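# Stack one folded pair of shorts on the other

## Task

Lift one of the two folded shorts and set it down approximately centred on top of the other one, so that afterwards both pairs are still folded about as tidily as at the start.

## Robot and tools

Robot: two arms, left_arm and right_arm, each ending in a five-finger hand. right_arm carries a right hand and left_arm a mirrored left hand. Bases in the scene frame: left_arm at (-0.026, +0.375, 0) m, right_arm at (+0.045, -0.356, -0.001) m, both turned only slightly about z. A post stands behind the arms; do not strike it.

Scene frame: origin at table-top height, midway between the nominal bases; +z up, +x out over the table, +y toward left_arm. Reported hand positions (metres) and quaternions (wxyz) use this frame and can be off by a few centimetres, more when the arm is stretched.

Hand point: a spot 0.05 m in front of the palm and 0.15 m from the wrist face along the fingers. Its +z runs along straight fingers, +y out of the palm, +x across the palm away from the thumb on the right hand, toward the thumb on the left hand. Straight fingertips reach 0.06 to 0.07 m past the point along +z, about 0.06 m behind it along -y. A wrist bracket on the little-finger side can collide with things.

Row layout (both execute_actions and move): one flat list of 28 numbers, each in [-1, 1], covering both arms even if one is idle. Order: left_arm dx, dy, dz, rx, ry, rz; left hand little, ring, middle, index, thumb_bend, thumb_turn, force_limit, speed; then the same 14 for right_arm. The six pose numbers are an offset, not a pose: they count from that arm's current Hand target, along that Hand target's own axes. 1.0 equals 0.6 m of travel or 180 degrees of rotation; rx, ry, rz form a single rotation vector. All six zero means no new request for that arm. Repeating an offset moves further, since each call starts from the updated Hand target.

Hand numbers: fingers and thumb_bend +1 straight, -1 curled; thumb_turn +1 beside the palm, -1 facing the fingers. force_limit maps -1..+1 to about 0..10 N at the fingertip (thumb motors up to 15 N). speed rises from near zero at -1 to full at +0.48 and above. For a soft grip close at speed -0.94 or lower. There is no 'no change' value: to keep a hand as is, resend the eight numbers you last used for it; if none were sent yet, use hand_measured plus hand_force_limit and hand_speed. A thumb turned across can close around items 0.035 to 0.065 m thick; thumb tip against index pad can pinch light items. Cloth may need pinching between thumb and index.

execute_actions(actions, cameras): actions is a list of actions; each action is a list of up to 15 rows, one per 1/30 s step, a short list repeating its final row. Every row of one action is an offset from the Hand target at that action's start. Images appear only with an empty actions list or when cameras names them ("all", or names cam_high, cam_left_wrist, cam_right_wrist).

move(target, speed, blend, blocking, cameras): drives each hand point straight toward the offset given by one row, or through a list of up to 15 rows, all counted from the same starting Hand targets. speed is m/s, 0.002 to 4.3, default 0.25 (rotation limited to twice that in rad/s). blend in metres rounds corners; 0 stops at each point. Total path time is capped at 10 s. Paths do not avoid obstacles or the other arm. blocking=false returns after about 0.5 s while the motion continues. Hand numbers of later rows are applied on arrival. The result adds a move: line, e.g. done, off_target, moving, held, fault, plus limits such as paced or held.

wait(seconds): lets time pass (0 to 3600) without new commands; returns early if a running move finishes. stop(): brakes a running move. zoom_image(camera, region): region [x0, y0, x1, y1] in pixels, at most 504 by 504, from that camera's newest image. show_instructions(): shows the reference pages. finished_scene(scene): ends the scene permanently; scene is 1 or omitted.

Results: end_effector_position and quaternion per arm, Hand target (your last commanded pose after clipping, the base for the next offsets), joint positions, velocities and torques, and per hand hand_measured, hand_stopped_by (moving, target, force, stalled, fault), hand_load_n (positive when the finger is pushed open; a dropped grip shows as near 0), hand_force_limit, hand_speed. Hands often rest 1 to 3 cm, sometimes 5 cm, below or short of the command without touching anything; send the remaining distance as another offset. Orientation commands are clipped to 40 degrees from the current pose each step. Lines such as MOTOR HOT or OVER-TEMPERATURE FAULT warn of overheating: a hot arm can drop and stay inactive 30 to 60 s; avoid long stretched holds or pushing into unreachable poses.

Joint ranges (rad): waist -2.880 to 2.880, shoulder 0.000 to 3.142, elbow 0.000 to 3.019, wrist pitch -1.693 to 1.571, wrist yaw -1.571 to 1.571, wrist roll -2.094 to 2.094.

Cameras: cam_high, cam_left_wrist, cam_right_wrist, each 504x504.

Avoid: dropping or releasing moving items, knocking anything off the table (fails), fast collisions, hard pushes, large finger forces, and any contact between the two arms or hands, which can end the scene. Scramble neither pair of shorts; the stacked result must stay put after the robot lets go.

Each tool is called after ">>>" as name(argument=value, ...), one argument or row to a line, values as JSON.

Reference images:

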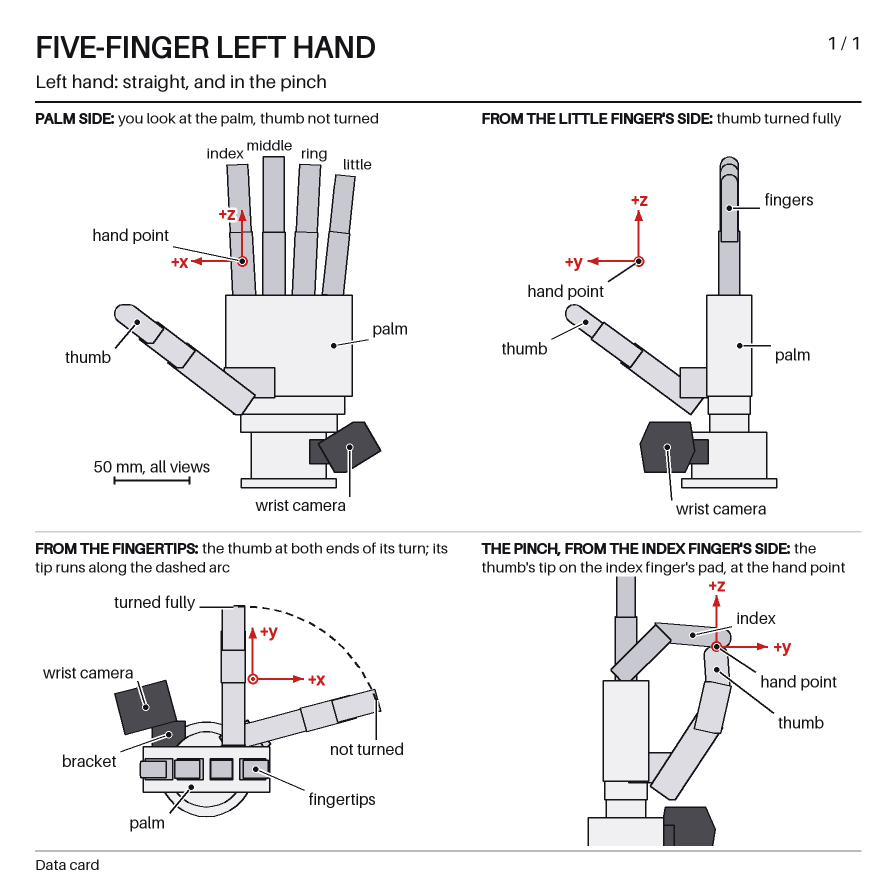

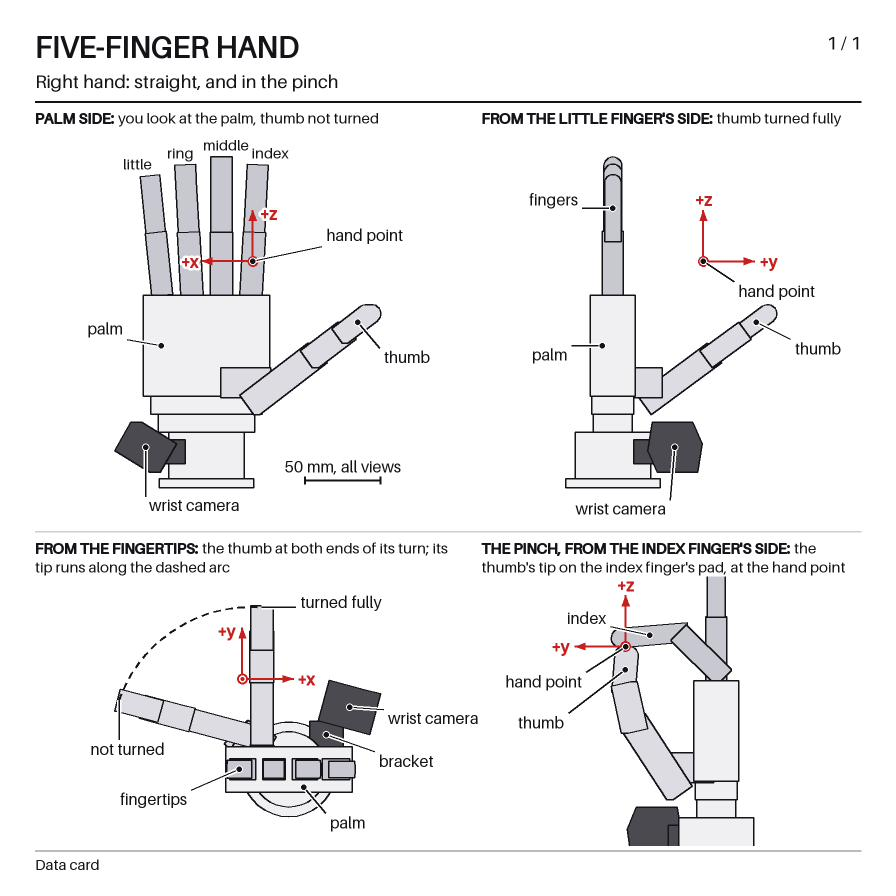

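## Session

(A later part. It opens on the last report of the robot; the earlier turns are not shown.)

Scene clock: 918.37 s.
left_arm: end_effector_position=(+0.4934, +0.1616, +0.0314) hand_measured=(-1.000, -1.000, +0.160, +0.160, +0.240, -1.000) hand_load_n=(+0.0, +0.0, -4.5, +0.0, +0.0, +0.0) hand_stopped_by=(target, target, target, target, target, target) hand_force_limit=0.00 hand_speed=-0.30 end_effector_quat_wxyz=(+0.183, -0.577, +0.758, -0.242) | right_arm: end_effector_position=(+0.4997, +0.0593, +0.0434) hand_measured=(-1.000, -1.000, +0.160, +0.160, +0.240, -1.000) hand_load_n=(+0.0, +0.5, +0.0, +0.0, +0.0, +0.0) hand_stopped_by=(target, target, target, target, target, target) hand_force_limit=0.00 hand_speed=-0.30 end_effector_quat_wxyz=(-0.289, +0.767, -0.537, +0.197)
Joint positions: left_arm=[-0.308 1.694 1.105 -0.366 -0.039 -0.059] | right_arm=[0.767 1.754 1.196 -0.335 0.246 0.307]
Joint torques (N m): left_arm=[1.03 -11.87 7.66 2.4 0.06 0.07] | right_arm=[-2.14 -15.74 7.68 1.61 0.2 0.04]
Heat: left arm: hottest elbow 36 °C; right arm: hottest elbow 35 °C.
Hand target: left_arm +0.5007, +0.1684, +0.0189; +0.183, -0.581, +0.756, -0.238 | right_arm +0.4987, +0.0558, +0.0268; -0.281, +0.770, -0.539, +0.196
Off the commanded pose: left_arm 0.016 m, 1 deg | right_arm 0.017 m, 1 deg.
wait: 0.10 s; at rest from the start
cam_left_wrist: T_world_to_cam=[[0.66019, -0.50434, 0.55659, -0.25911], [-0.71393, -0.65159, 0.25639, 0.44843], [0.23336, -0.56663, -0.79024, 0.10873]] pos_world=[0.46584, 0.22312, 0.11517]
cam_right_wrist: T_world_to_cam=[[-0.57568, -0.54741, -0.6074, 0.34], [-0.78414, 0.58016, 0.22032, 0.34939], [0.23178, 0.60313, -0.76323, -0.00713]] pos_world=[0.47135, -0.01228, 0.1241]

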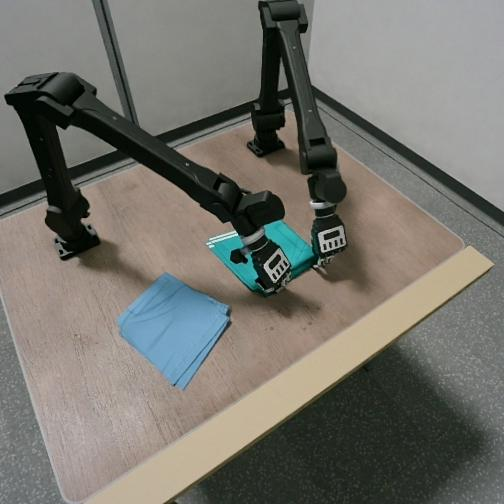

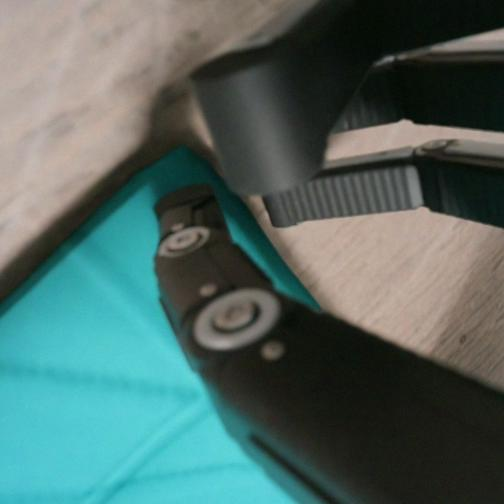

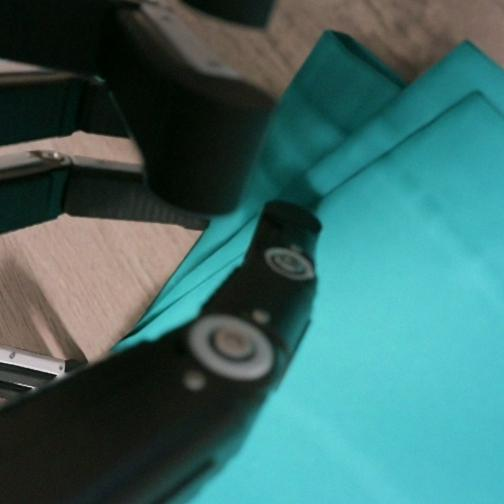

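>>> move(
  target=[0.0026,0.0137,0.0027,0,0,0,-1,-1,0.0,0.0,0.24,-1,0.1,-0.7,0,0,0,0,0,0,-1,-1,0.16,0.16,0.24,-1,0,-0.3],
  speed=0.03,
  cameras=["cam_left_wrist","cam_high"],
)

>>> zoom_image(
  camera="cam_high",
  region=[240, 210, 340, 310],
)

Scene clock: 944.03 s.
left_arm: end_effector_position=(+0.4956, +0.1608, +0.0263) hand_measured=(-1.000, -1.000, +0.000, +0.000, +0.240, -1.000) hand_load_n=(+0.0, +0.0, +0.0, +0.0, +0.0, +0.0) hand_stopped_by=(target, target, target, target, target, target) hand_force_limit=0.10 hand_speed=-0.70 end_effector_quat_wxyz=(+0.186, -0.576, +0.757, -0.247) | right_arm: end_effector_position=(+0.4997, +0.0593, +0.0434) hand_measured=(-1.000, -1.000, +0.160, +0.160, +0.240, -1.000) hand_load_n=(+0.0, +0.0, +0.0, +0.0, +0.0, +0.0) hand_stopped_by=(target, target, target, target, target, target) hand_force_limit=0.00 hand_speed=-0.30 end_effector_quat_wxyz=(-0.289, +0.767, -0.537, +0.197)
Joint positions: left_arm=[-0.308 1.703 1.096 -0.337 -0.039 -0.059] | right_arm=[0.767 1.754 1.196 -0.335 0.246 0.307]
Joint torques (N m): left_arm=[0.56 -12.75 6.53 2.02 -0.02 0.05] | right_arm=[-2.26 -15.68 7.68 1.61 0.21 0.04]
Heat: left arm: hottest elbow 35 °C; right arm: hottest elbow 35 °C.
Hand target: left_arm +0.4947, +0.1684, +0.0128; +0.183, -0.581, +0.756, -0.238 | right_arm +0.4987, +0.0559, +0.0268; -0.281, +0.770, -0.539, +0.196
Off the commanded pose: left_arm 0.015 m, 1 deg | right_arm 0.017 m, 1 deg.
move: off_target (left_arm)
cam_left_wrist: T_world_to_cam=[[0.65393, -0.50211, 0.56592, -0.25561], [-0.71678, -0.65054, 0.25106, 0.45219], [0.24209, -0.56981, -0.78531, 0.09981]] pos_world=[0.46711, 0.2227, 0.10951]
Images, in order (width x height): cam_high 504x504, cam_left_wrist 504x504.

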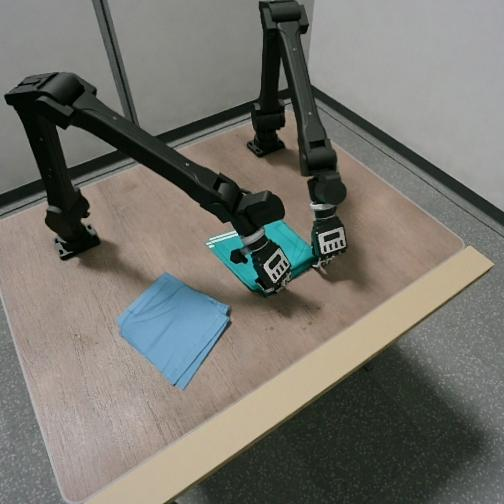

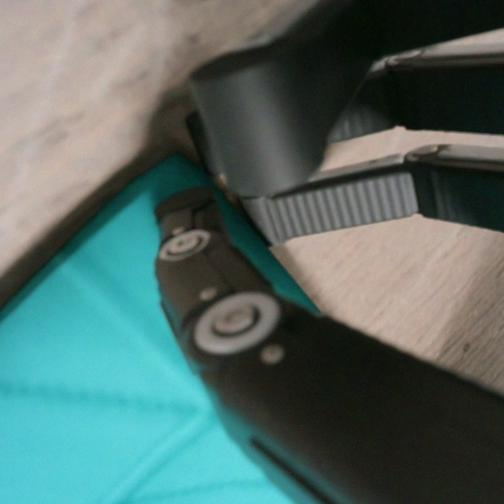

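Scaled by 5.040 from the camera's image (finer frame: 720x720).

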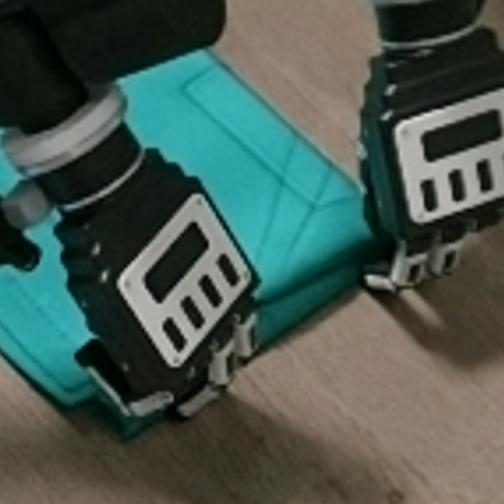

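>>> move(
  target=[0.0026,0.0157,0.0054,0,0,0,-1,-1,-0.12,-0.12,0.04,-1,0.1,-0.7,0,0,0,0,0,0,-1,-1,0.16,0.16,0.24,-1,0,-0.3],
  speed=0.03,
  cameras=["cam_left_wrist","cam_high"],
)

>>> zoom_image(
  camera="cam_high",
  region=[240, 210, 340, 310],
)

Scene clock: 957.17 s.
left_arm: end_effector_position=(+0.4923, +0.1622, +0.0198) hand_measured=(-1.000, -1.000, -0.120, -0.120, +0.040, -1.000) hand_load_n=(+0.0, +0.0, +0.0, +0.0, +0.5, +0.0) hand_stopped_by=(target, target, target, target, target, target) hand_force_limit=0.10 hand_speed=-0.70 end_effector_quat_wxyz=(+0.188, -0.576, +0.756, -0.249) | right_arm: end_effector_position=(+0.4997, +0.0593, +0.0434) hand_measured=(-1.000, -1.000, +0.160, +0.160, +0.240, -1.000) hand_load_n=(+0.0, +0.0, +0.0, +0.0, +0.0, +0.0) hand_stopped_by=(target, target, target, target, target, target) hand_force_limit=0.00 hand_speed=-0.30 end_effector_quat_wxyz=(-0.289, +0.767, -0.537, +0.197)
Joint positions: left_arm=[-0.308 1.703 1.073 -0.308 -0.04 -0.059] | right_arm=[0.767 1.754 1.196 -0.335 0.246 0.307]
Joint torques (N m): left_arm=[0.26 -12.57 6.34 1.91 -0.07 0.01] | right_arm=[-2.14 -15.68 7.66 1.61 0.2 0.04]
Heat: left arm: hottest elbow 35 °C; right arm: hottest elbow 35 °C.
Hand target: left_arm +0.4887, +0.1683, +0.0048; +0.183, -0.581, +0.756, -0.238 | right_arm +0.4987, +0.0559, +0.0268; -0.281, +0.770, -0.539, +0.196
Off the commanded pose: left_arm 0.017 m, 1 deg | right_arm 0.017 m, 1 deg.
move: off_target (left_arm)
cam_left_wrist: T_world_to_cam=[[0.65099, -0.50106, 0.57022, -0.24793], [-0.71786, -0.65056, 0.24788, 0.45294], [0.24676, -0.57071, -0.7832, 0.09401]] pos_world=[0.46335, 0.22409, 0.10272]
Images, in order (width x height): cam_high 504x504, cam_left_wrist 504x504.

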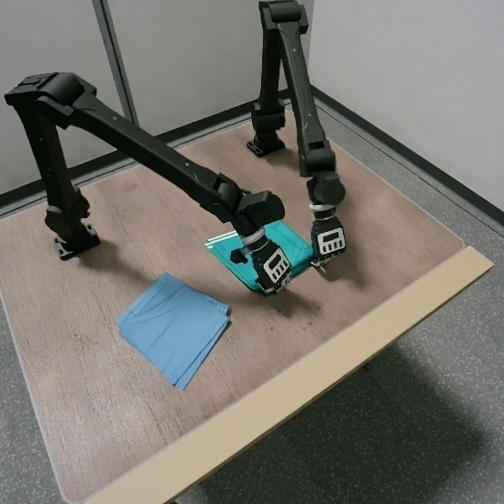

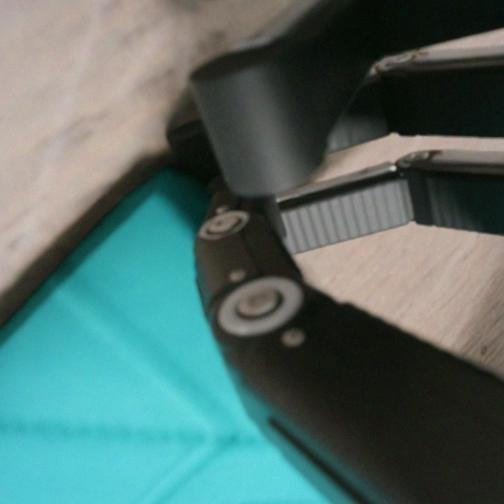

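Scaled by 5.040 from the camera's image (finer frame: 720x720).

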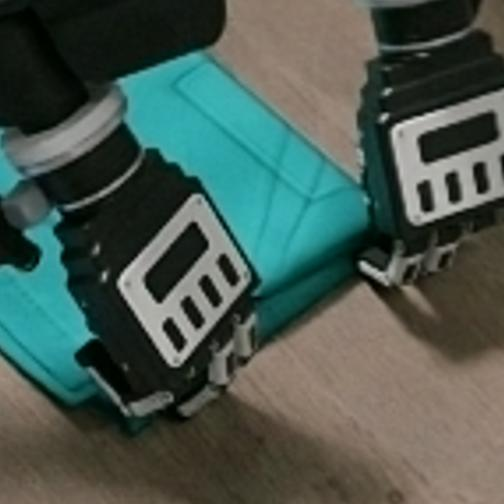

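>>> move(
  target=[-0.0052,-0.0398,-0.023,0,0,0,-1,-1,-0.2,-0.2,0.5,-1,0.1,-0.5,0,0,0,0,0,0,-1,-1,0.16,0.16,0.24,-1,0,-0.3],
  speed=0.06,
  cameras=["cam_left_wrist","cam_high"],
)

>>> zoom_image(
  camera="cam_high",
  region=[240, 210, 340, 310],
)

Scene clock: 998.93 s.
left_arm: end_effector_position=(+0.4823, +0.1656, +0.0164) hand_measured=(-1.000, -1.000, -0.200, -0.200, +0.500, -1.000) hand_load_n=(+0.0, +0.5, +0.0, +0.0, -0.5, +0.0) hand_stopped_by=(target, target, target, target, target, target) hand_force_limit=0.10 hand_speed=-0.50 end_effector_quat_wxyz=(+0.175, -0.580, +0.762, -0.230) | right_arm: end_effector_position=(+0.4997, +0.0593, +0.0434) hand_measured=(-1.000, -1.000, +0.160, +0.160, +0.240, -1.000) hand_load_n=(+0.0, +0.0, +0.0, +0.0, +0.0, +0.0) hand_stopped_by=(target, target, target, target, target, target) hand_force_limit=0.00 hand_speed=-0.30 end_effector_quat_wxyz=(-0.289, +0.767, -0.537, +0.197)
Joint positions: left_arm=[-0.308 1.704 1.079 -0.361 -0.039 -0.059] | right_arm=[0.767 1.754 1.196 -0.335 0.246 0.307]
Joint torques (N m): left_arm=[1.03 -13.57 10.02 0.98 0.06 0.07] | right_arm=[-2.14 -15.68 7.68 1.59 0.2 0.04]
Heat: left arm: hottest elbow 34 °C; right arm: hottest elbow 35 °C.
Hand target: left_arm +0.5006, +0.1683, +0.0297; +0.183, -0.581, +0.756, -0.238 | right_arm +0.4987, +0.0559, +0.0268; -0.281, +0.770, -0.539, +0.196
Off the commanded pose: left_arm 0.023 m, 1 deg | right_arm 0.017 m, 1 deg.
move: off_target (left_arm)
cam_left_wrist: T_world_to_cam=[[0.67549, -0.50975, 0.5328, -0.24745], [-0.70647, -0.6544, 0.26958, 0.44362], [0.21125, -0.5585, -0.80215, 0.11124]] pos_world=[0.45705, 0.22629, 0.10149]
Images, in order (width x height): cam_high 504x504, cam_left_wrist 504x504.

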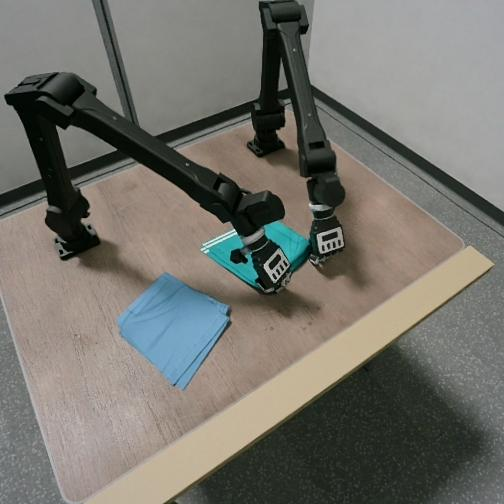

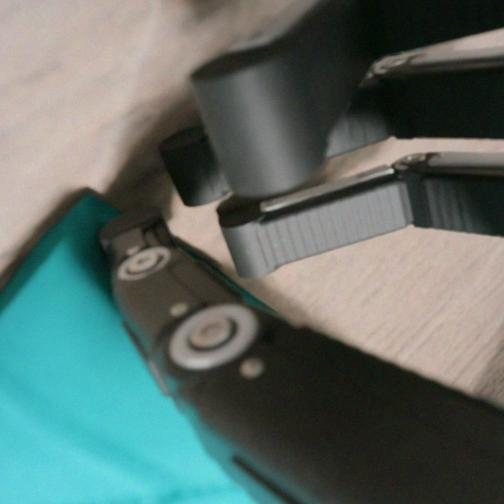

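Scaled by 5.040 from the camera's image (finer frame: 720x720).

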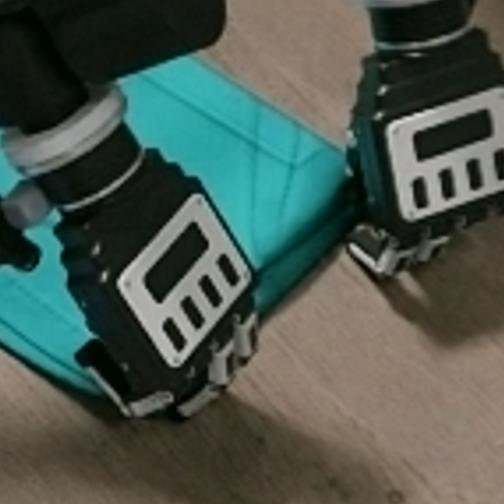

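>>> move(
  target=[-0.0043,-0.061,-0.059,0,0,0,-1,-1,-0.2,-0.2,0.5,-1,0.1,-0.5,0,-0.0429,-0.0511,0,0,0,-1,-1,0.16,0.16,0.24,-1,0,-0.3],
  speed=0.12,
  cameras=["all"],
)

>>> zoom_image(
  camera="cam_high",
  region=[200, 200, 340, 310],
)

Scene clock: 1014.10 s.
left_arm: end_effector_position=(+0.4932, +0.1646, +0.0604) hand_measured=(-1.000, -1.000, -0.200, -0.200, +0.500, -1.000) hand_load_n=(+0.0, +0.0, +0.0, +0.0, +0.0, +0.0) hand_stopped_by=(target, target, target, target, target, target) hand_force_limit=0.10 hand_speed=-0.50 end_effector_quat_wxyz=(+0.172, -0.581, +0.763, -0.226) | right_arm: end_effector_position=(+0.4886, +0.0491, +0.0477) hand_measured=(-1.000, -1.000, +0.160, +0.160, +0.240, -1.000) hand_load_n=(+0.0, +0.0, +0.0, +0.0, +0.0, +0.0) hand_stopped_by=(target, target, target, target, target, target) hand_force_limit=0.00 hand_speed=-0.30 end_effector_quat_wxyz=(-0.268, +0.775, -0.539, +0.192)
Joint positions: left_arm=[-0.303 1.669 1.172 -0.498 -0.036 -0.055] | right_arm=[0.767 1.732 1.196 -0.404 0.247 0.307]
Joint torques (N m): left_arm=[0.91 -14.33 10.41 0.94 0.05 0.08] | right_arm=[-2.14 -18.32 10.92 0.49 0.19 0.04]
Heat: left arm: hottest elbow 36 °C; right arm: hottest elbow 35 °C.
Hand target: left_arm +0.5106, +0.1682, +0.0796; +0.183, -0.581, +0.756, -0.238 | right_arm +0.4986, +0.0558, +0.0667; -0.280, +0.770, -0.539, +0.196
Off the commanded pose: left_arm 0.026 m, 2 deg | right_arm 0.023 m, 2 deg.
move: off_target (left_arm, right_arm)
cam_left_wrist: T_world_to_cam=[[0.68074, -0.51101, 0.52484, -0.28076], [-0.70371, -0.65518, 0.27484, 0.43729], [0.20342, -0.55643, -0.80561, 0.14733]] pos_world=[0.46888, 0.22501, 0.14586]
cam_right_wrist: T_world_to_cam=[[-0.59567, -0.5658, -0.57012, 0.33962], [-0.77645, 0.58735, 0.22835, 0.34122], [0.20566, 0.5787, -0.78919, 0.02017]] pos_world=[0.4631, -0.01993, 0.13163]

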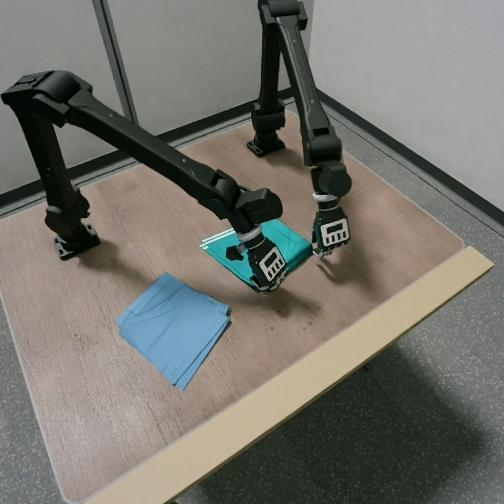

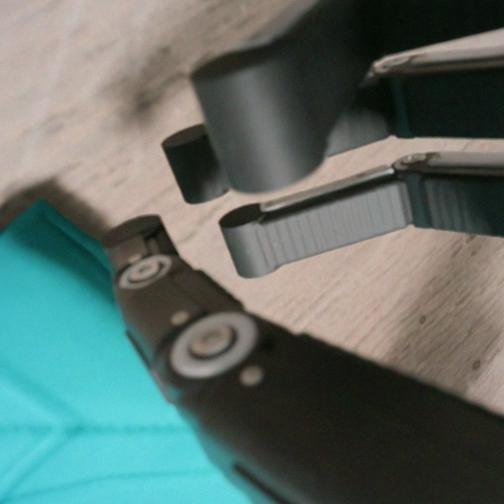

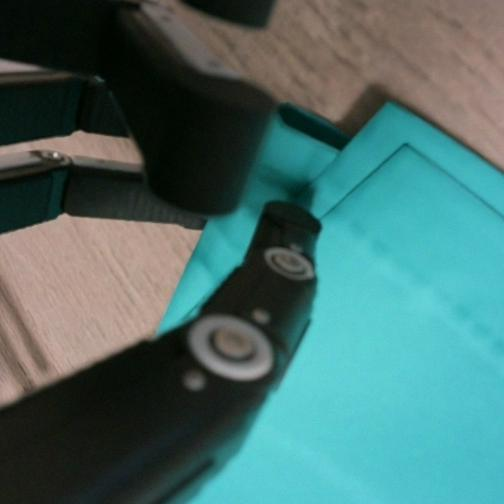

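Scaled by 3.600 from the camera's image (finer frame: 720x720).

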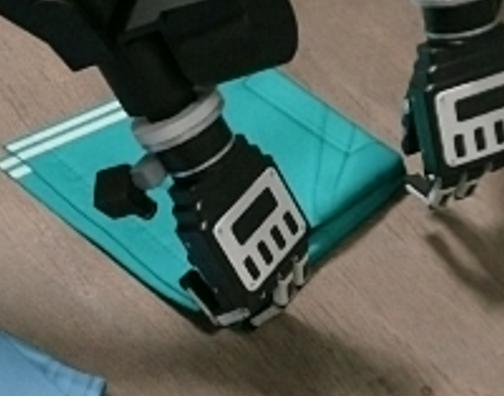

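>>> move(
  target=[
    [0,-0.0574,-0.0819,0,0,0,-1,-1,-0.2,-0.2,0.5,-1,0.1,-0.5,0.0028,-0.0917,-0.0972,0,0,0,-1,-1,0.16,0.16,0.24,-1,0,-0.3],
    [-0.1275,-0.0242,-0.1255,-0.1329,-0.0853,-0.2064,0,0,0,0,0.5,-1,0.1,-0.3,-0.1195,0.1475,-0.3045,-0.0553,-0.0159,-0.0227,1,1,1,1,1,-1,0,-0.3],
  ],
  speed=0.2,
  cameras=["all"],
)

>>> zoom_image(
  camera="cam_high",
  region=[190, 190, 340, 310],
)

Scene clock: 1161.10 s.
left_arm: end_effector_position=(+0.4847, +0.2471, +0.1412) hand_measured=(+0.000, +0.000, +0.000, +0.000, +0.500, -1.000) hand_load_n=(+0.0, +0.0, +0.0, +0.0, +0.0, +0.0) hand_stopped_by=(target, target, target, target, target, target) hand_force_limit=0.10 hand_speed=-0.30 end_effector_quat_wxyz=(-0.070, +0.835, -0.544, +0.039) | right_arm: end_effector_position=(+0.3084, +0.0642, +0.1517) hand_measured=(+1.000, +1.000, +1.000, +1.000, +1.000, -1.000) hand_load_n=(+0.0, +0.0, +0.0, +0.0, +0.0, +0.0) hand_stopped_by=(target, target, target, target, target, target) hand_force_limit=0.00 hand_speed=-0.30 end_effector_quat_wxyz=(-0.225, +0.813, -0.519, +0.141)
Joint positions: left_arm=[-0.137 1.732 1.529 -1.24 -0.098 -0.578] | right_arm=[1.034 1.432 1.172 -0.845 0.278 0.51]
Joint torques (N m): left_arm=[0.62 -13.74 10.96 0.13 0 -0.07] | right_arm=[-1.38 -13.8 8.27 0.34 0.23 0.16]
Heat: left arm: hottest elbow 39 °C; right arm: hottest elbow 41 °C.
Hand target: left_arm +0.5002, +0.2502, +0.1498; -0.073, +0.840, -0.536, +0.047 | right_arm +0.2998, +0.0598, +0.1496; -0.219, +0.815, -0.519, +0.139
Off the commanded pose: left_arm 0.018 m, 1 deg | right_arm 0.010 m, 1 deg.
move: off_target (left_arm); target 2's new numbers were sent with left_arm's hand 0.018 m and 2 deg from that target
cam_left_wrist: T_world_to_cam=[[0.98327, 0.09255, 0.1569, -0.51892], [0.01322, -0.8953, 0.44527, 0.15085], [0.18168, -0.43575, -0.88154, 0.25148]] pos_world=[0.46255, 0.29267, 0.23594]
cam_right_wrist: T_world_to_cam=[[-0.6127, -0.63697, -0.46783, 0.29438], [-0.78856, 0.53217, 0.30817, 0.16384], [0.05267, 0.55773, -0.82835, 0.18495]] pos_world=[0.29982, -0.00283, 0.24043]

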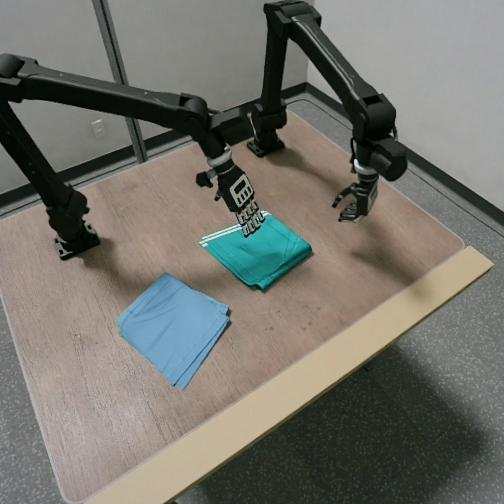

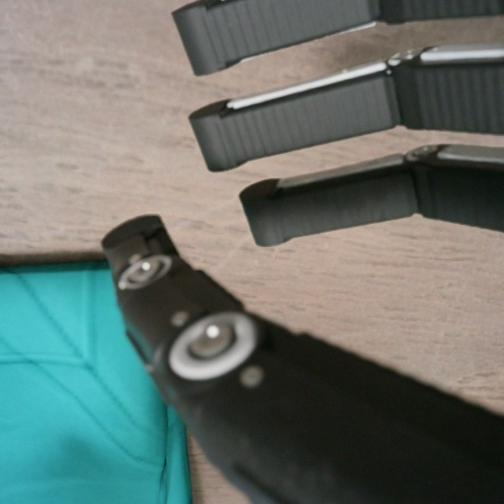

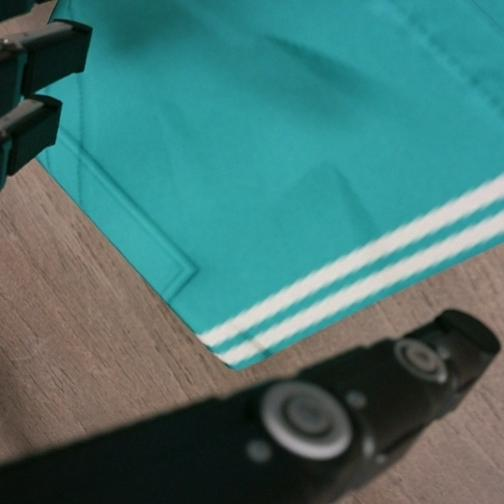

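Scaled by 3.360 from the camera's image (finer frame: 720x720).

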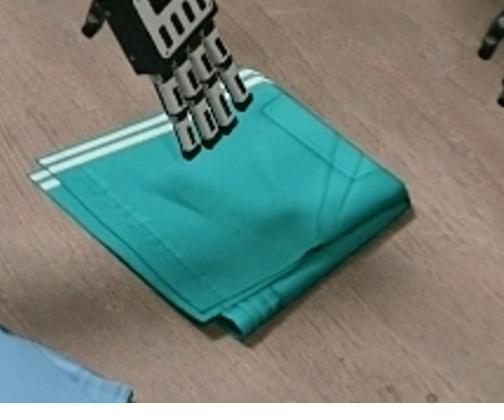

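>>> execute_actions(
  actions=[],
)

Scene clock: 1208.23 s.
left_arm: end_effector_position=(+0.4847, +0.2471, +0.1412) hand_measured=(+0.000, +0.000, +0.000, +0.000, +0.500, -1.000) hand_load_n=(+0.0, +0.0, +0.0, +0.0, +0.0, +0.0) hand_stopped_by=(target, target, target, target, target, target) hand_force_limit=0.10 hand_speed=-0.30 end_effector_quat_wxyz=(-0.070, +0.835, -0.544, +0.039) | right_arm: end_effector_position=(+0.3084, +0.0642, +0.1517) hand_measured=(+1.000, +1.000, +1.000, +1.000, +1.000, -1.000) hand_load_n=(+0.0, +0.0, +0.0, +0.0, +0.0, +0.0) hand_stopped_by=(target, target, target, target, target, target) hand_force_limit=0.00 hand_speed=-0.30 end_effector_quat_wxyz=(-0.225, +0.813, -0.519, +0.141)
Joint positions: left_arm=[-0.137 1.732 1.529 -1.24 -0.098 -0.578] | right_arm=[1.034 1.432 1.172 -0.845 0.278 0.51]
Joint velocities: within noise
Joint torques (N m): left_arm=[0.67 -13.63 11.03 0.13 -0.01 -0.07] | right_arm=[-1.38 -13.86 8.25 0.32 0.24 0.15]
Heat: left arm: hottest elbow 39 °C; right arm: hottest elbow 37 °C.
Hand target: left_arm +0.5002, +0.2502, +0.1498; -0.073, +0.840, -0.536, +0.047 | right_arm +0.2998, +0.0598, +0.1496; -0.219, +0.815, -0.519, +0.139
Off the commanded pose: left_arm 0.018 m, 1 deg | right_arm 0.010 m, 1 deg.
camera_calibration:
cam_left_wrist: T_world_to_cam=[[0.98327, 0.09255, 0.1569, -0.51892], [0.01322, -0.8953, 0.44527, 0.15085], [0.18168, -0.43575, -0.88154, 0.25148]] pos_world=[0.46255, 0.29267, 0.23594]
cam_right_wrist: T_world_to_cam=[[-0.6127, -0.63697, -0.46783, 0.29438], [-0.78856, 0.53217, 0.30817, 0.16384], [0.05267, 0.55773, -0.82835, 0.18495]] pos_world=[0.29982, -0.00283, 0.24043]

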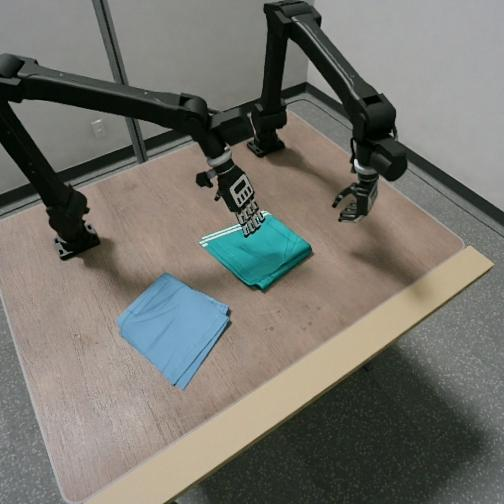

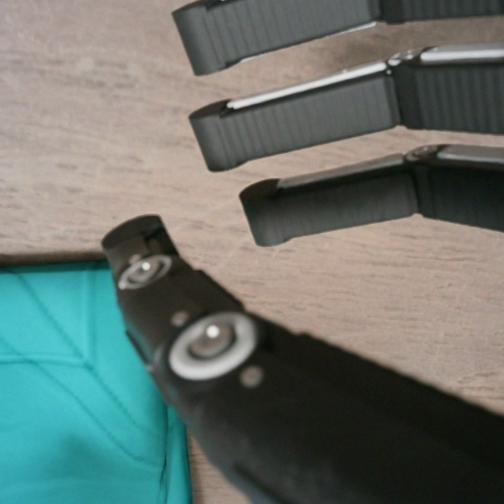

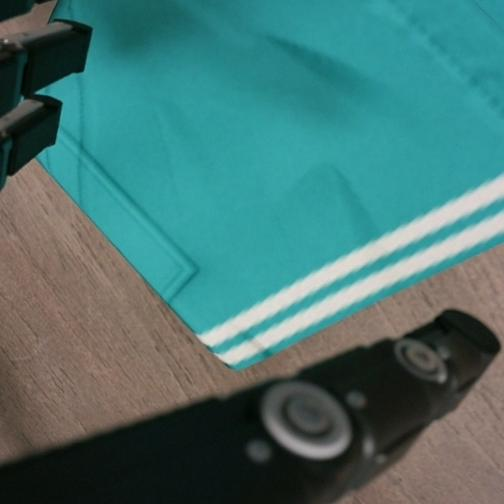

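>>> move(
  target=[0,0,0,0,0,0,0,0,0,0,0.5,-1,0.1,-0.3,0,0.0875,0.1516,0,0,0,1,1,1,1,1,-1,0,-0.3],
  speed=0.08,
  cameras=["cam_high","cam_right_wrist"],
)

Scene clock: 1222.67 s.
left_arm: end_effector_position=(+0.4847, +0.2471, +0.1412) hand_measured=(+0.000, +0.000, +0.000, +0.000, +0.500, -1.000) hand_load_n=(+0.0, +0.0, +0.0, +0.0, +0.0, +0.0) hand_stopped_by=(target, target, target, target, target, target) hand_force_limit=0.10 hand_speed=-0.30 end_effector_quat_wxyz=(-0.070, +0.835, -0.544, +0.039) | right_arm: end_effector_position=(+0.3047, +0.0584, +0.0555) hand_measured=(+1.000, +1.000, +1.000, +1.000, +1.000, -1.000) hand_load_n=(+0.0, +0.0, +0.0, +0.0, +0.0, +0.0) hand_stopped_by=(target, target, target, target, target, target) hand_force_limit=0.00 hand_speed=-0.30 end_effector_quat_wxyz=(-0.223, +0.813, -0.519, +0.141)
Joint positions: left_arm=[-0.137 1.732 1.529 -1.24 -0.098 -0.578] | right_arm=[1.034 1.518 0.992 -0.584 0.278 0.51]
Joint torques (N m): left_arm=[0.85 -13.74 11 0.1 -0.01 -0.07] | right_arm=[-1.32 -11.69 7.64 1.32 0.23 0.15]
Heat: left arm: hottest elbow 39 °C; right arm: hottest elbow 37 °C.
Hand target: left_arm +0.5002, +0.2502, +0.1498; -0.073, +0.840, -0.536, +0.047 | right_arm +0.3000, +0.0599, +0.0446; -0.219, +0.815, -0.519, +0.139
Off the commanded pose: left_arm 0.018 m, 2 deg | right_arm 0.012 m, 1 deg.
move: off_target (right_arm)
cam_right_wrist: T_world_to_cam=[[-0.61361, -0.63847, -0.46458, 0.24364], [-0.78796, 0.53311, 0.30808, 0.1934], [0.05097, 0.55511, -0.83022, 0.10951]] pos_world=[0.29631, -0.00833, 0.14452]

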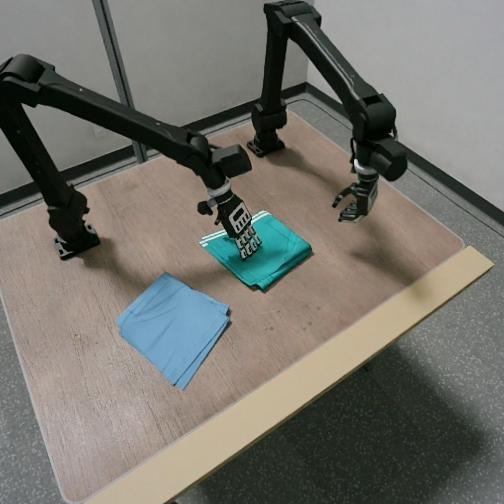

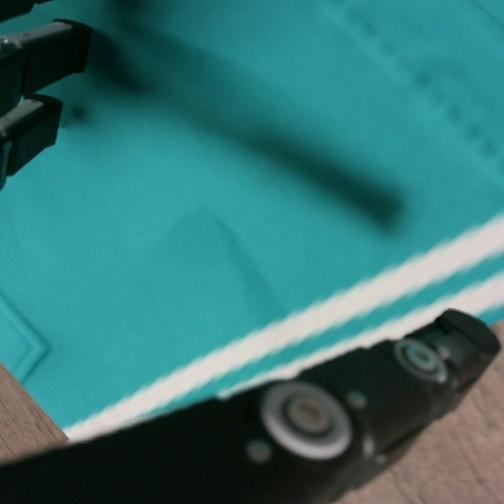

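>>> move(
  target=[0,0,0,0,0,0,0,0,0,0,0.5,-1,0.1,-0.3,0,0.0167,0.0289,0,0,0,1,1,1,1,1,-1,0,-0.3],
  speed=0.05,
  cameras=["cam_high","cam_right_wrist"],
)

>>> zoom_image(
  camera="cam_high",
  region=[180, 170, 330, 320],
)

Scene clock: 1238.83 s.
left_arm: end_effector_position=(+0.4847, +0.2471, +0.1412) hand_measured=(+0.000, +0.000, +0.000, +0.000, +0.500, -1.000) hand_load_n=(+0.0, +0.0, +0.0, +0.0, +0.0, +0.0) hand_stopped_by=(target, target, target, target, target, target) hand_force_limit=0.10 hand_speed=-0.30 end_effector_quat_wxyz=(-0.070, +0.835, -0.544, +0.039) | right_arm: end_effector_position=(+0.3080, +0.0627, +0.0464) hand_measured=(+1.000, +1.000, +1.000, +1.000, +1.000, -1.000) hand_load_n=(+0.0, +0.0, +0.0, +0.0, +0.0, +0.0) hand_stopped_by=(target, target, target, target, target, target) hand_force_limit=0.00 hand_speed=-0.30 end_effector_quat_wxyz=(-0.234, +0.810, -0.519, +0.142)
Joint positions: left_arm=[-0.137 1.732 1.529 -1.24 -0.098 -0.578] | right_arm=[1.034 1.532 0.975 -0.528 0.281 0.51]
Joint torques (N m): left_arm=[0.56 -13.57 10.99 0.1 0 -0.06] | right_arm=[-1.26 -10.34 6.93 1.33 0.16 0.15]
Heat: left arm: hottest elbow 39 °C; right arm: hottest elbow 36 °C.
Hand target: left_arm +0.5002, +0.2502, +0.1498; -0.073, +0.840, -0.536, +0.047 | right_arm +0.3001, +0.0598, +0.0245; -0.219, +0.815, -0.519, +0.139
Off the commanded pose: left_arm 0.018 m, 2 deg | right_arm 0.023 m, 2 deg.
move: off_target (right_arm)
cam_right_wrist: T_world_to_cam=[[-0.60779, -0.62855, -0.4853, 0.24267], [-0.79156, 0.52839, 0.30699, 0.19798], [0.06347, 0.57072, -0.81868, 0.09395]] pos_world=[0.29824, -0.0057, 0.1339]

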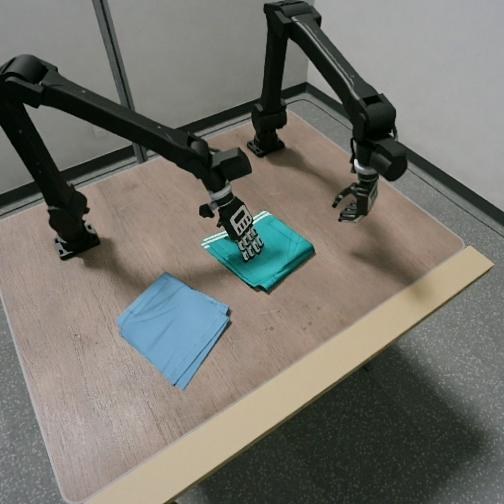

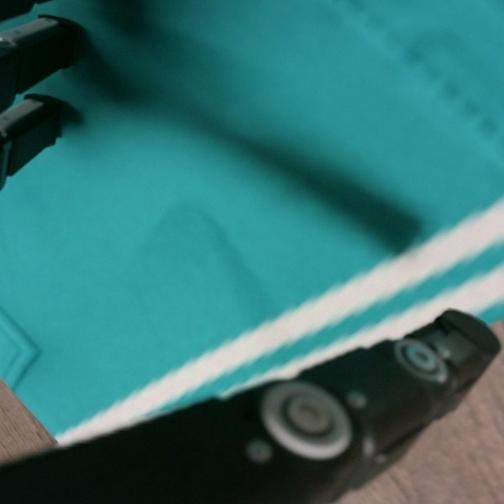

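Scaled by 3.360 from the camera's image (finer frame: 720x720).

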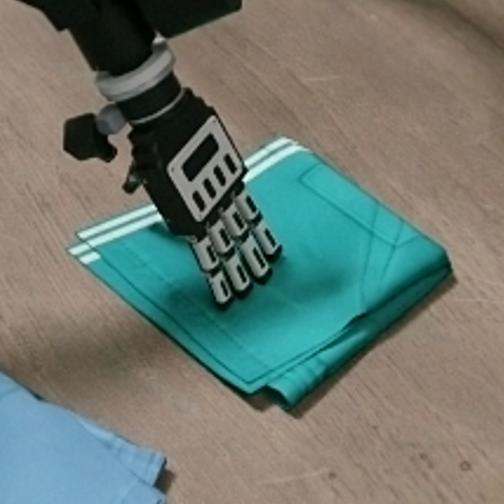

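>>> move(
  target=[0.1008,0.0517,0.1263,0,0,0,0,0,0,0,0.5,-1,0.1,-0.3,0,0,0,0,0,0,1,1,1,1,1,-1,0,-0.3],
  speed=0.12,
  cameras=["cam_high","cam_left_wrist"],
)

>>> zoom_image(
  camera="cam_high",
  region=[230, 170, 380, 320],
)

Scene clock: 1354.13 s.
left_arm: end_effector_position=(+0.5084, +0.1945, +0.0755) hand_measured=(+0.000, +0.000, +0.000, +0.000, +0.500, -1.000) hand_load_n=(+0.0, +0.0, +0.0, +0.0, +0.0, +0.0) hand_stopped_by=(target, target, target, target, target, target) hand_force_limit=0.10 hand_speed=-0.30 end_effector_quat_wxyz=(-0.073, +0.841, -0.535, +0.046) | right_arm: end_effector_position=(+0.3080, +0.0627, +0.0464) hand_measured=(+1.000, +1.000, +1.000, +1.000, +1.000, -1.000) hand_load_n=(+0.0, +0.0, +0.0, +0.0, +0.0, +0.0) hand_stopped_by=(target, target, target, target, target, target) hand_force_limit=0.00 hand_speed=-0.30 end_effector_quat_wxyz=(-0.234, +0.810, -0.519, +0.142)
Joint positions: left_arm=[-0.221 1.854 1.522 -1.107 -0.11 -0.683] | right_arm=[1.034 1.532 0.975 -0.528 0.281 0.51]
Joint torques (N m): left_arm=[-1.03 -15.5 7.51 1.16 -0.11 -0.05] | right_arm=[-1.38 -10.4 6.93 1.33 0.15 0.16]
Heat: left arm: hottest elbow 40 °C; right arm: hottest elbow 34 °C.
Hand target: left_arm +0.5100, +0.1881, +0.0698; -0.074, +0.840, -0.535, +0.047 | right_arm +0.3001, +0.0598, +0.0245; -0.219, +0.815, -0.519, +0.139
Off the commanded pose: left_arm 0.009 m, 0 deg | right_arm 0.023 m, 2 deg.
move: done
cam_left_wrist: T_world_to_cam=[[0.97873, 0.11404, 0.17052, -0.53006], [0.02561, -0.89267, 0.44999, 0.12549], [0.20353, -0.43605, -0.8766, 0.15498]] pos_world=[0.48403, 0.24005, 0.16977]

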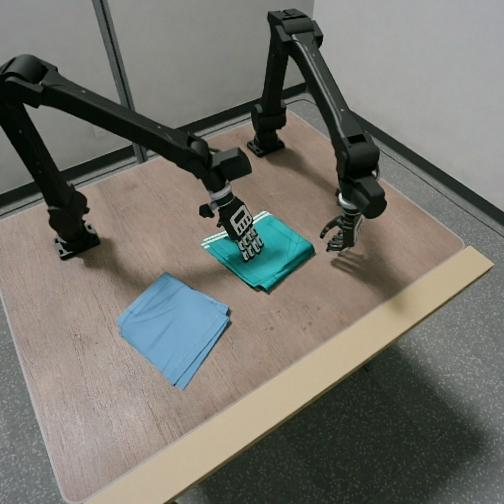

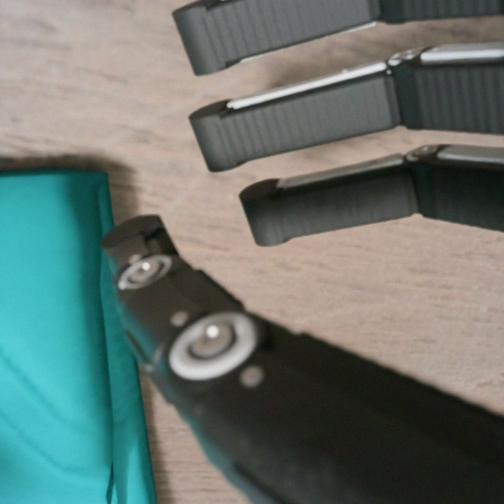

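Scaled by 3.360 from the camera's image (finer frame: 720x720).

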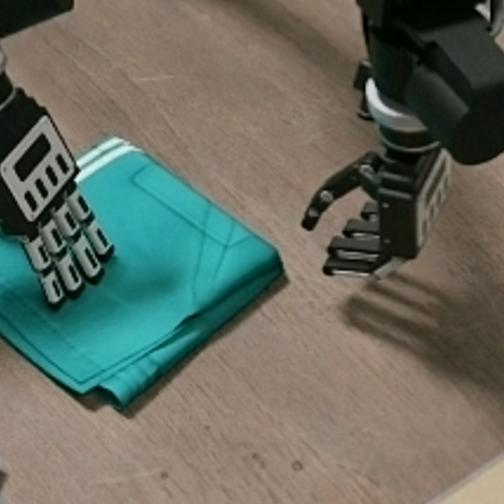

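>>> move(
  target=[0.0062,0.0289,0.0493,0,0,0,0,0,0,0,0.5,-1,0.1,-0.3,0,0,0,0,0,0,1,1,1,1,1,-1,0,-0.3],
  speed=0.06,
  cameras=["cam_high","cam_left_wrist"],
)

>>> zoom_image(
  camera="cam_high",
  region=[230, 170, 380, 320],
)

Scene clock: 1378.43 s.
left_arm: end_effector_position=(+0.5015, +0.1874, +0.0466) hand_measured=(+0.000, +0.000, +0.000, +0.000, +0.500, -1.000) hand_load_n=(+0.0, +0.0, +0.0, +0.0, +0.0, +0.0) hand_stopped_by=(target, target, target, target, target, target) hand_force_limit=0.10 hand_speed=-0.30 end_effector_quat_wxyz=(-0.074, +0.842, -0.533, +0.049) | right_arm: end_effector_position=(+0.3080, +0.0627, +0.0464) hand_measured=(+1.000, +1.000, +1.000, +1.000, +1.000, -1.000) hand_load_n=(-0.5, +0.0, +0.0, +0.0, +0.0, -0.5) hand_stopped_by=(target, target, target, target, target, target) hand_force_limit=0.00 hand_speed=-0.30 end_effector_quat_wxyz=(-0.234, +0.810, -0.519, +0.142)
Joint positions: left_arm=[-0.236 1.864 1.456 -1.026 -0.112 -0.702] | right_arm=[1.034 1.532 0.975 -0.528 0.281 0.51]
Joint torques (N m): left_arm=[-1.2 -15.03 7.17 1.1 -0.11 -0.05] | right_arm=[-1.38 -10.4 6.91 1.31 0.15 0.15]
Heat: left arm: hottest elbow 39 °C; right arm: hottest elbow 34 °C.
Hand target: left_arm +0.5007, +0.1796, +0.0376; -0.073, +0.840, -0.535, +0.047 | right_arm +0.3001, +0.0598, +0.0245; -0.219, +0.815, -0.519, +0.139
Off the commanded pose: left_arm 0.012 m, 0 deg | right_arm 0.023 m, 2 deg.
move: off_target (left_arm)
cam_left_wrist: T_world_to_cam=[[0.97711, 0.11825, 0.17684, -0.51772], [0.02608, -0.8916, 0.45208, 0.13189], [0.21113, -0.43712, -0.87427, 0.12428]] pos_world=[0.47619, 0.23314, 0.14058]

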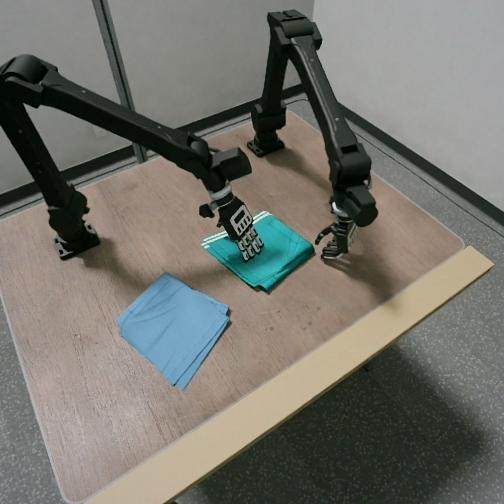

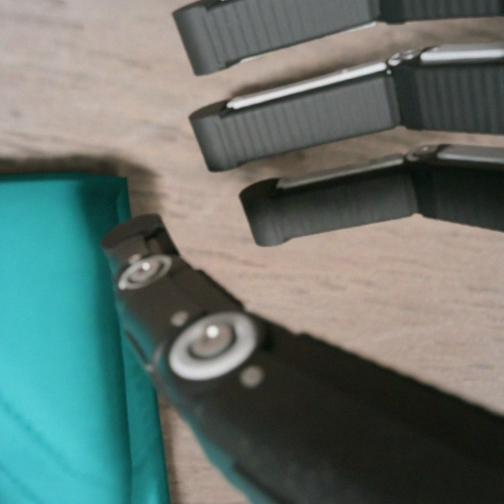

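Scaled by 3.360 from the camera's image (finer frame: 720x720).

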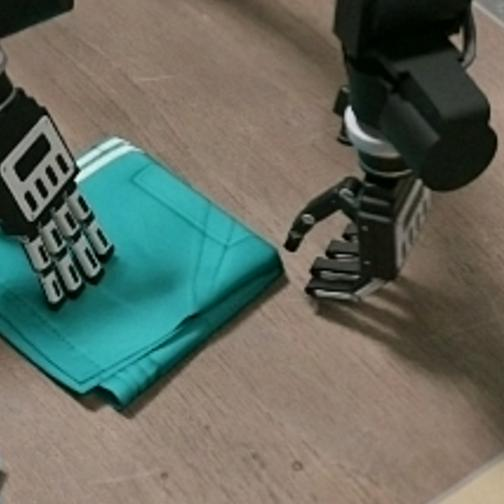

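>>> move(
  target=[0,0.0058,0.0328,0,0,0,0,0,0,0,0.5,-1,0.1,-0.3,0,0,0,0,0,0,1,1,1,1,1,-1,0,-0.3],
  speed=0.04,
  cameras=["cam_high","cam_left_wrist"],
)

>>> zoom_image(
  camera="cam_high",
  region=[280, 200, 360, 280],
)

Scene clock: 1388.17 s.
left_arm: end_effector_position=(+0.5021, +0.1874, +0.0270) hand_measured=(+0.000, +0.000, +0.000, +0.000, +0.500, -1.000) hand_load_n=(+0.0, +0.0, +0.0, +0.0, +0.0, +0.0) hand_stopped_by=(target, target, target, target, target, target) hand_force_limit=0.10 hand_speed=-0.30 end_effector_quat_wxyz=(-0.074, +0.842, -0.532, +0.049) | right_arm: end_effector_position=(+0.3080, +0.0627, +0.0464) hand_measured=(+1.000, +1.000, +1.000, +1.000, +1.000, -1.000) hand_load_n=(+0.0, -0.5, +0.0, +0.0, +0.0, +0.0) hand_stopped_by=(target, target, target, target, target, target) hand_force_limit=0.00 hand_speed=-0.30 end_effector_quat_wxyz=(-0.234, +0.810, -0.519, +0.142)
Joint positions: left_arm=[-0.236 1.886 1.433 -0.98 -0.113 -0.703] | right_arm=[1.034 1.532 0.975 -0.528 0.281 0.51]
Joint torques (N m): left_arm=[-1.49 -15.21 6.97 1.17 -0.11 -0.06] | right_arm=[-1.26 -10.34 6.91 1.36 0.15 0.16]
Heat: left arm: hottest elbow 38 °C; right arm: hottest elbow 34 °C.
Hand target: left_arm +0.5008, +0.1796, +0.0177; -0.074, +0.840, -0.535, +0.047 | right_arm +0.3001, +0.0598, +0.0245; -0.219, +0.815, -0.519, +0.139
Off the commanded pose: left_arm 0.012 m, 0 deg | right_arm 0.023 m, 2 deg.
move: off_target (left_arm)
cam_left_wrist: T_world_to_cam=[[0.97684, 0.11896, 0.17783, -0.5149], [0.02635, -0.89175, 0.45175, 0.1406], [0.21232, -0.43661, -0.87424, 0.1063]] pos_world=[0.4767, 0.23304, 0.12098]

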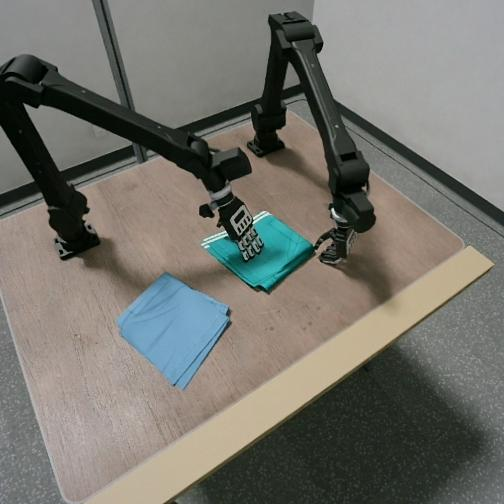

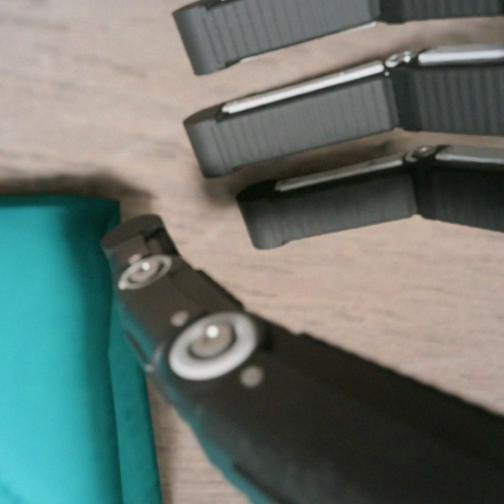

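Scaled by 6.300 from the camera's image (finer frame: 720x720).

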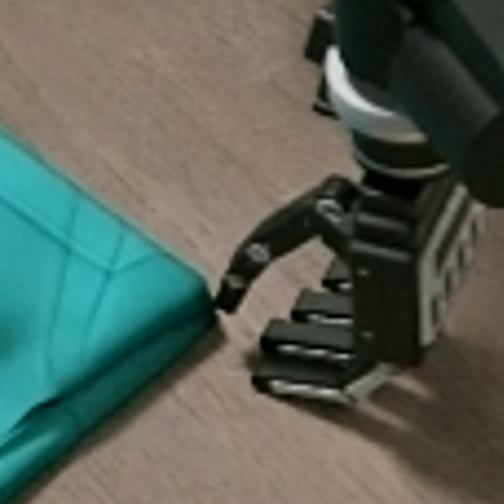

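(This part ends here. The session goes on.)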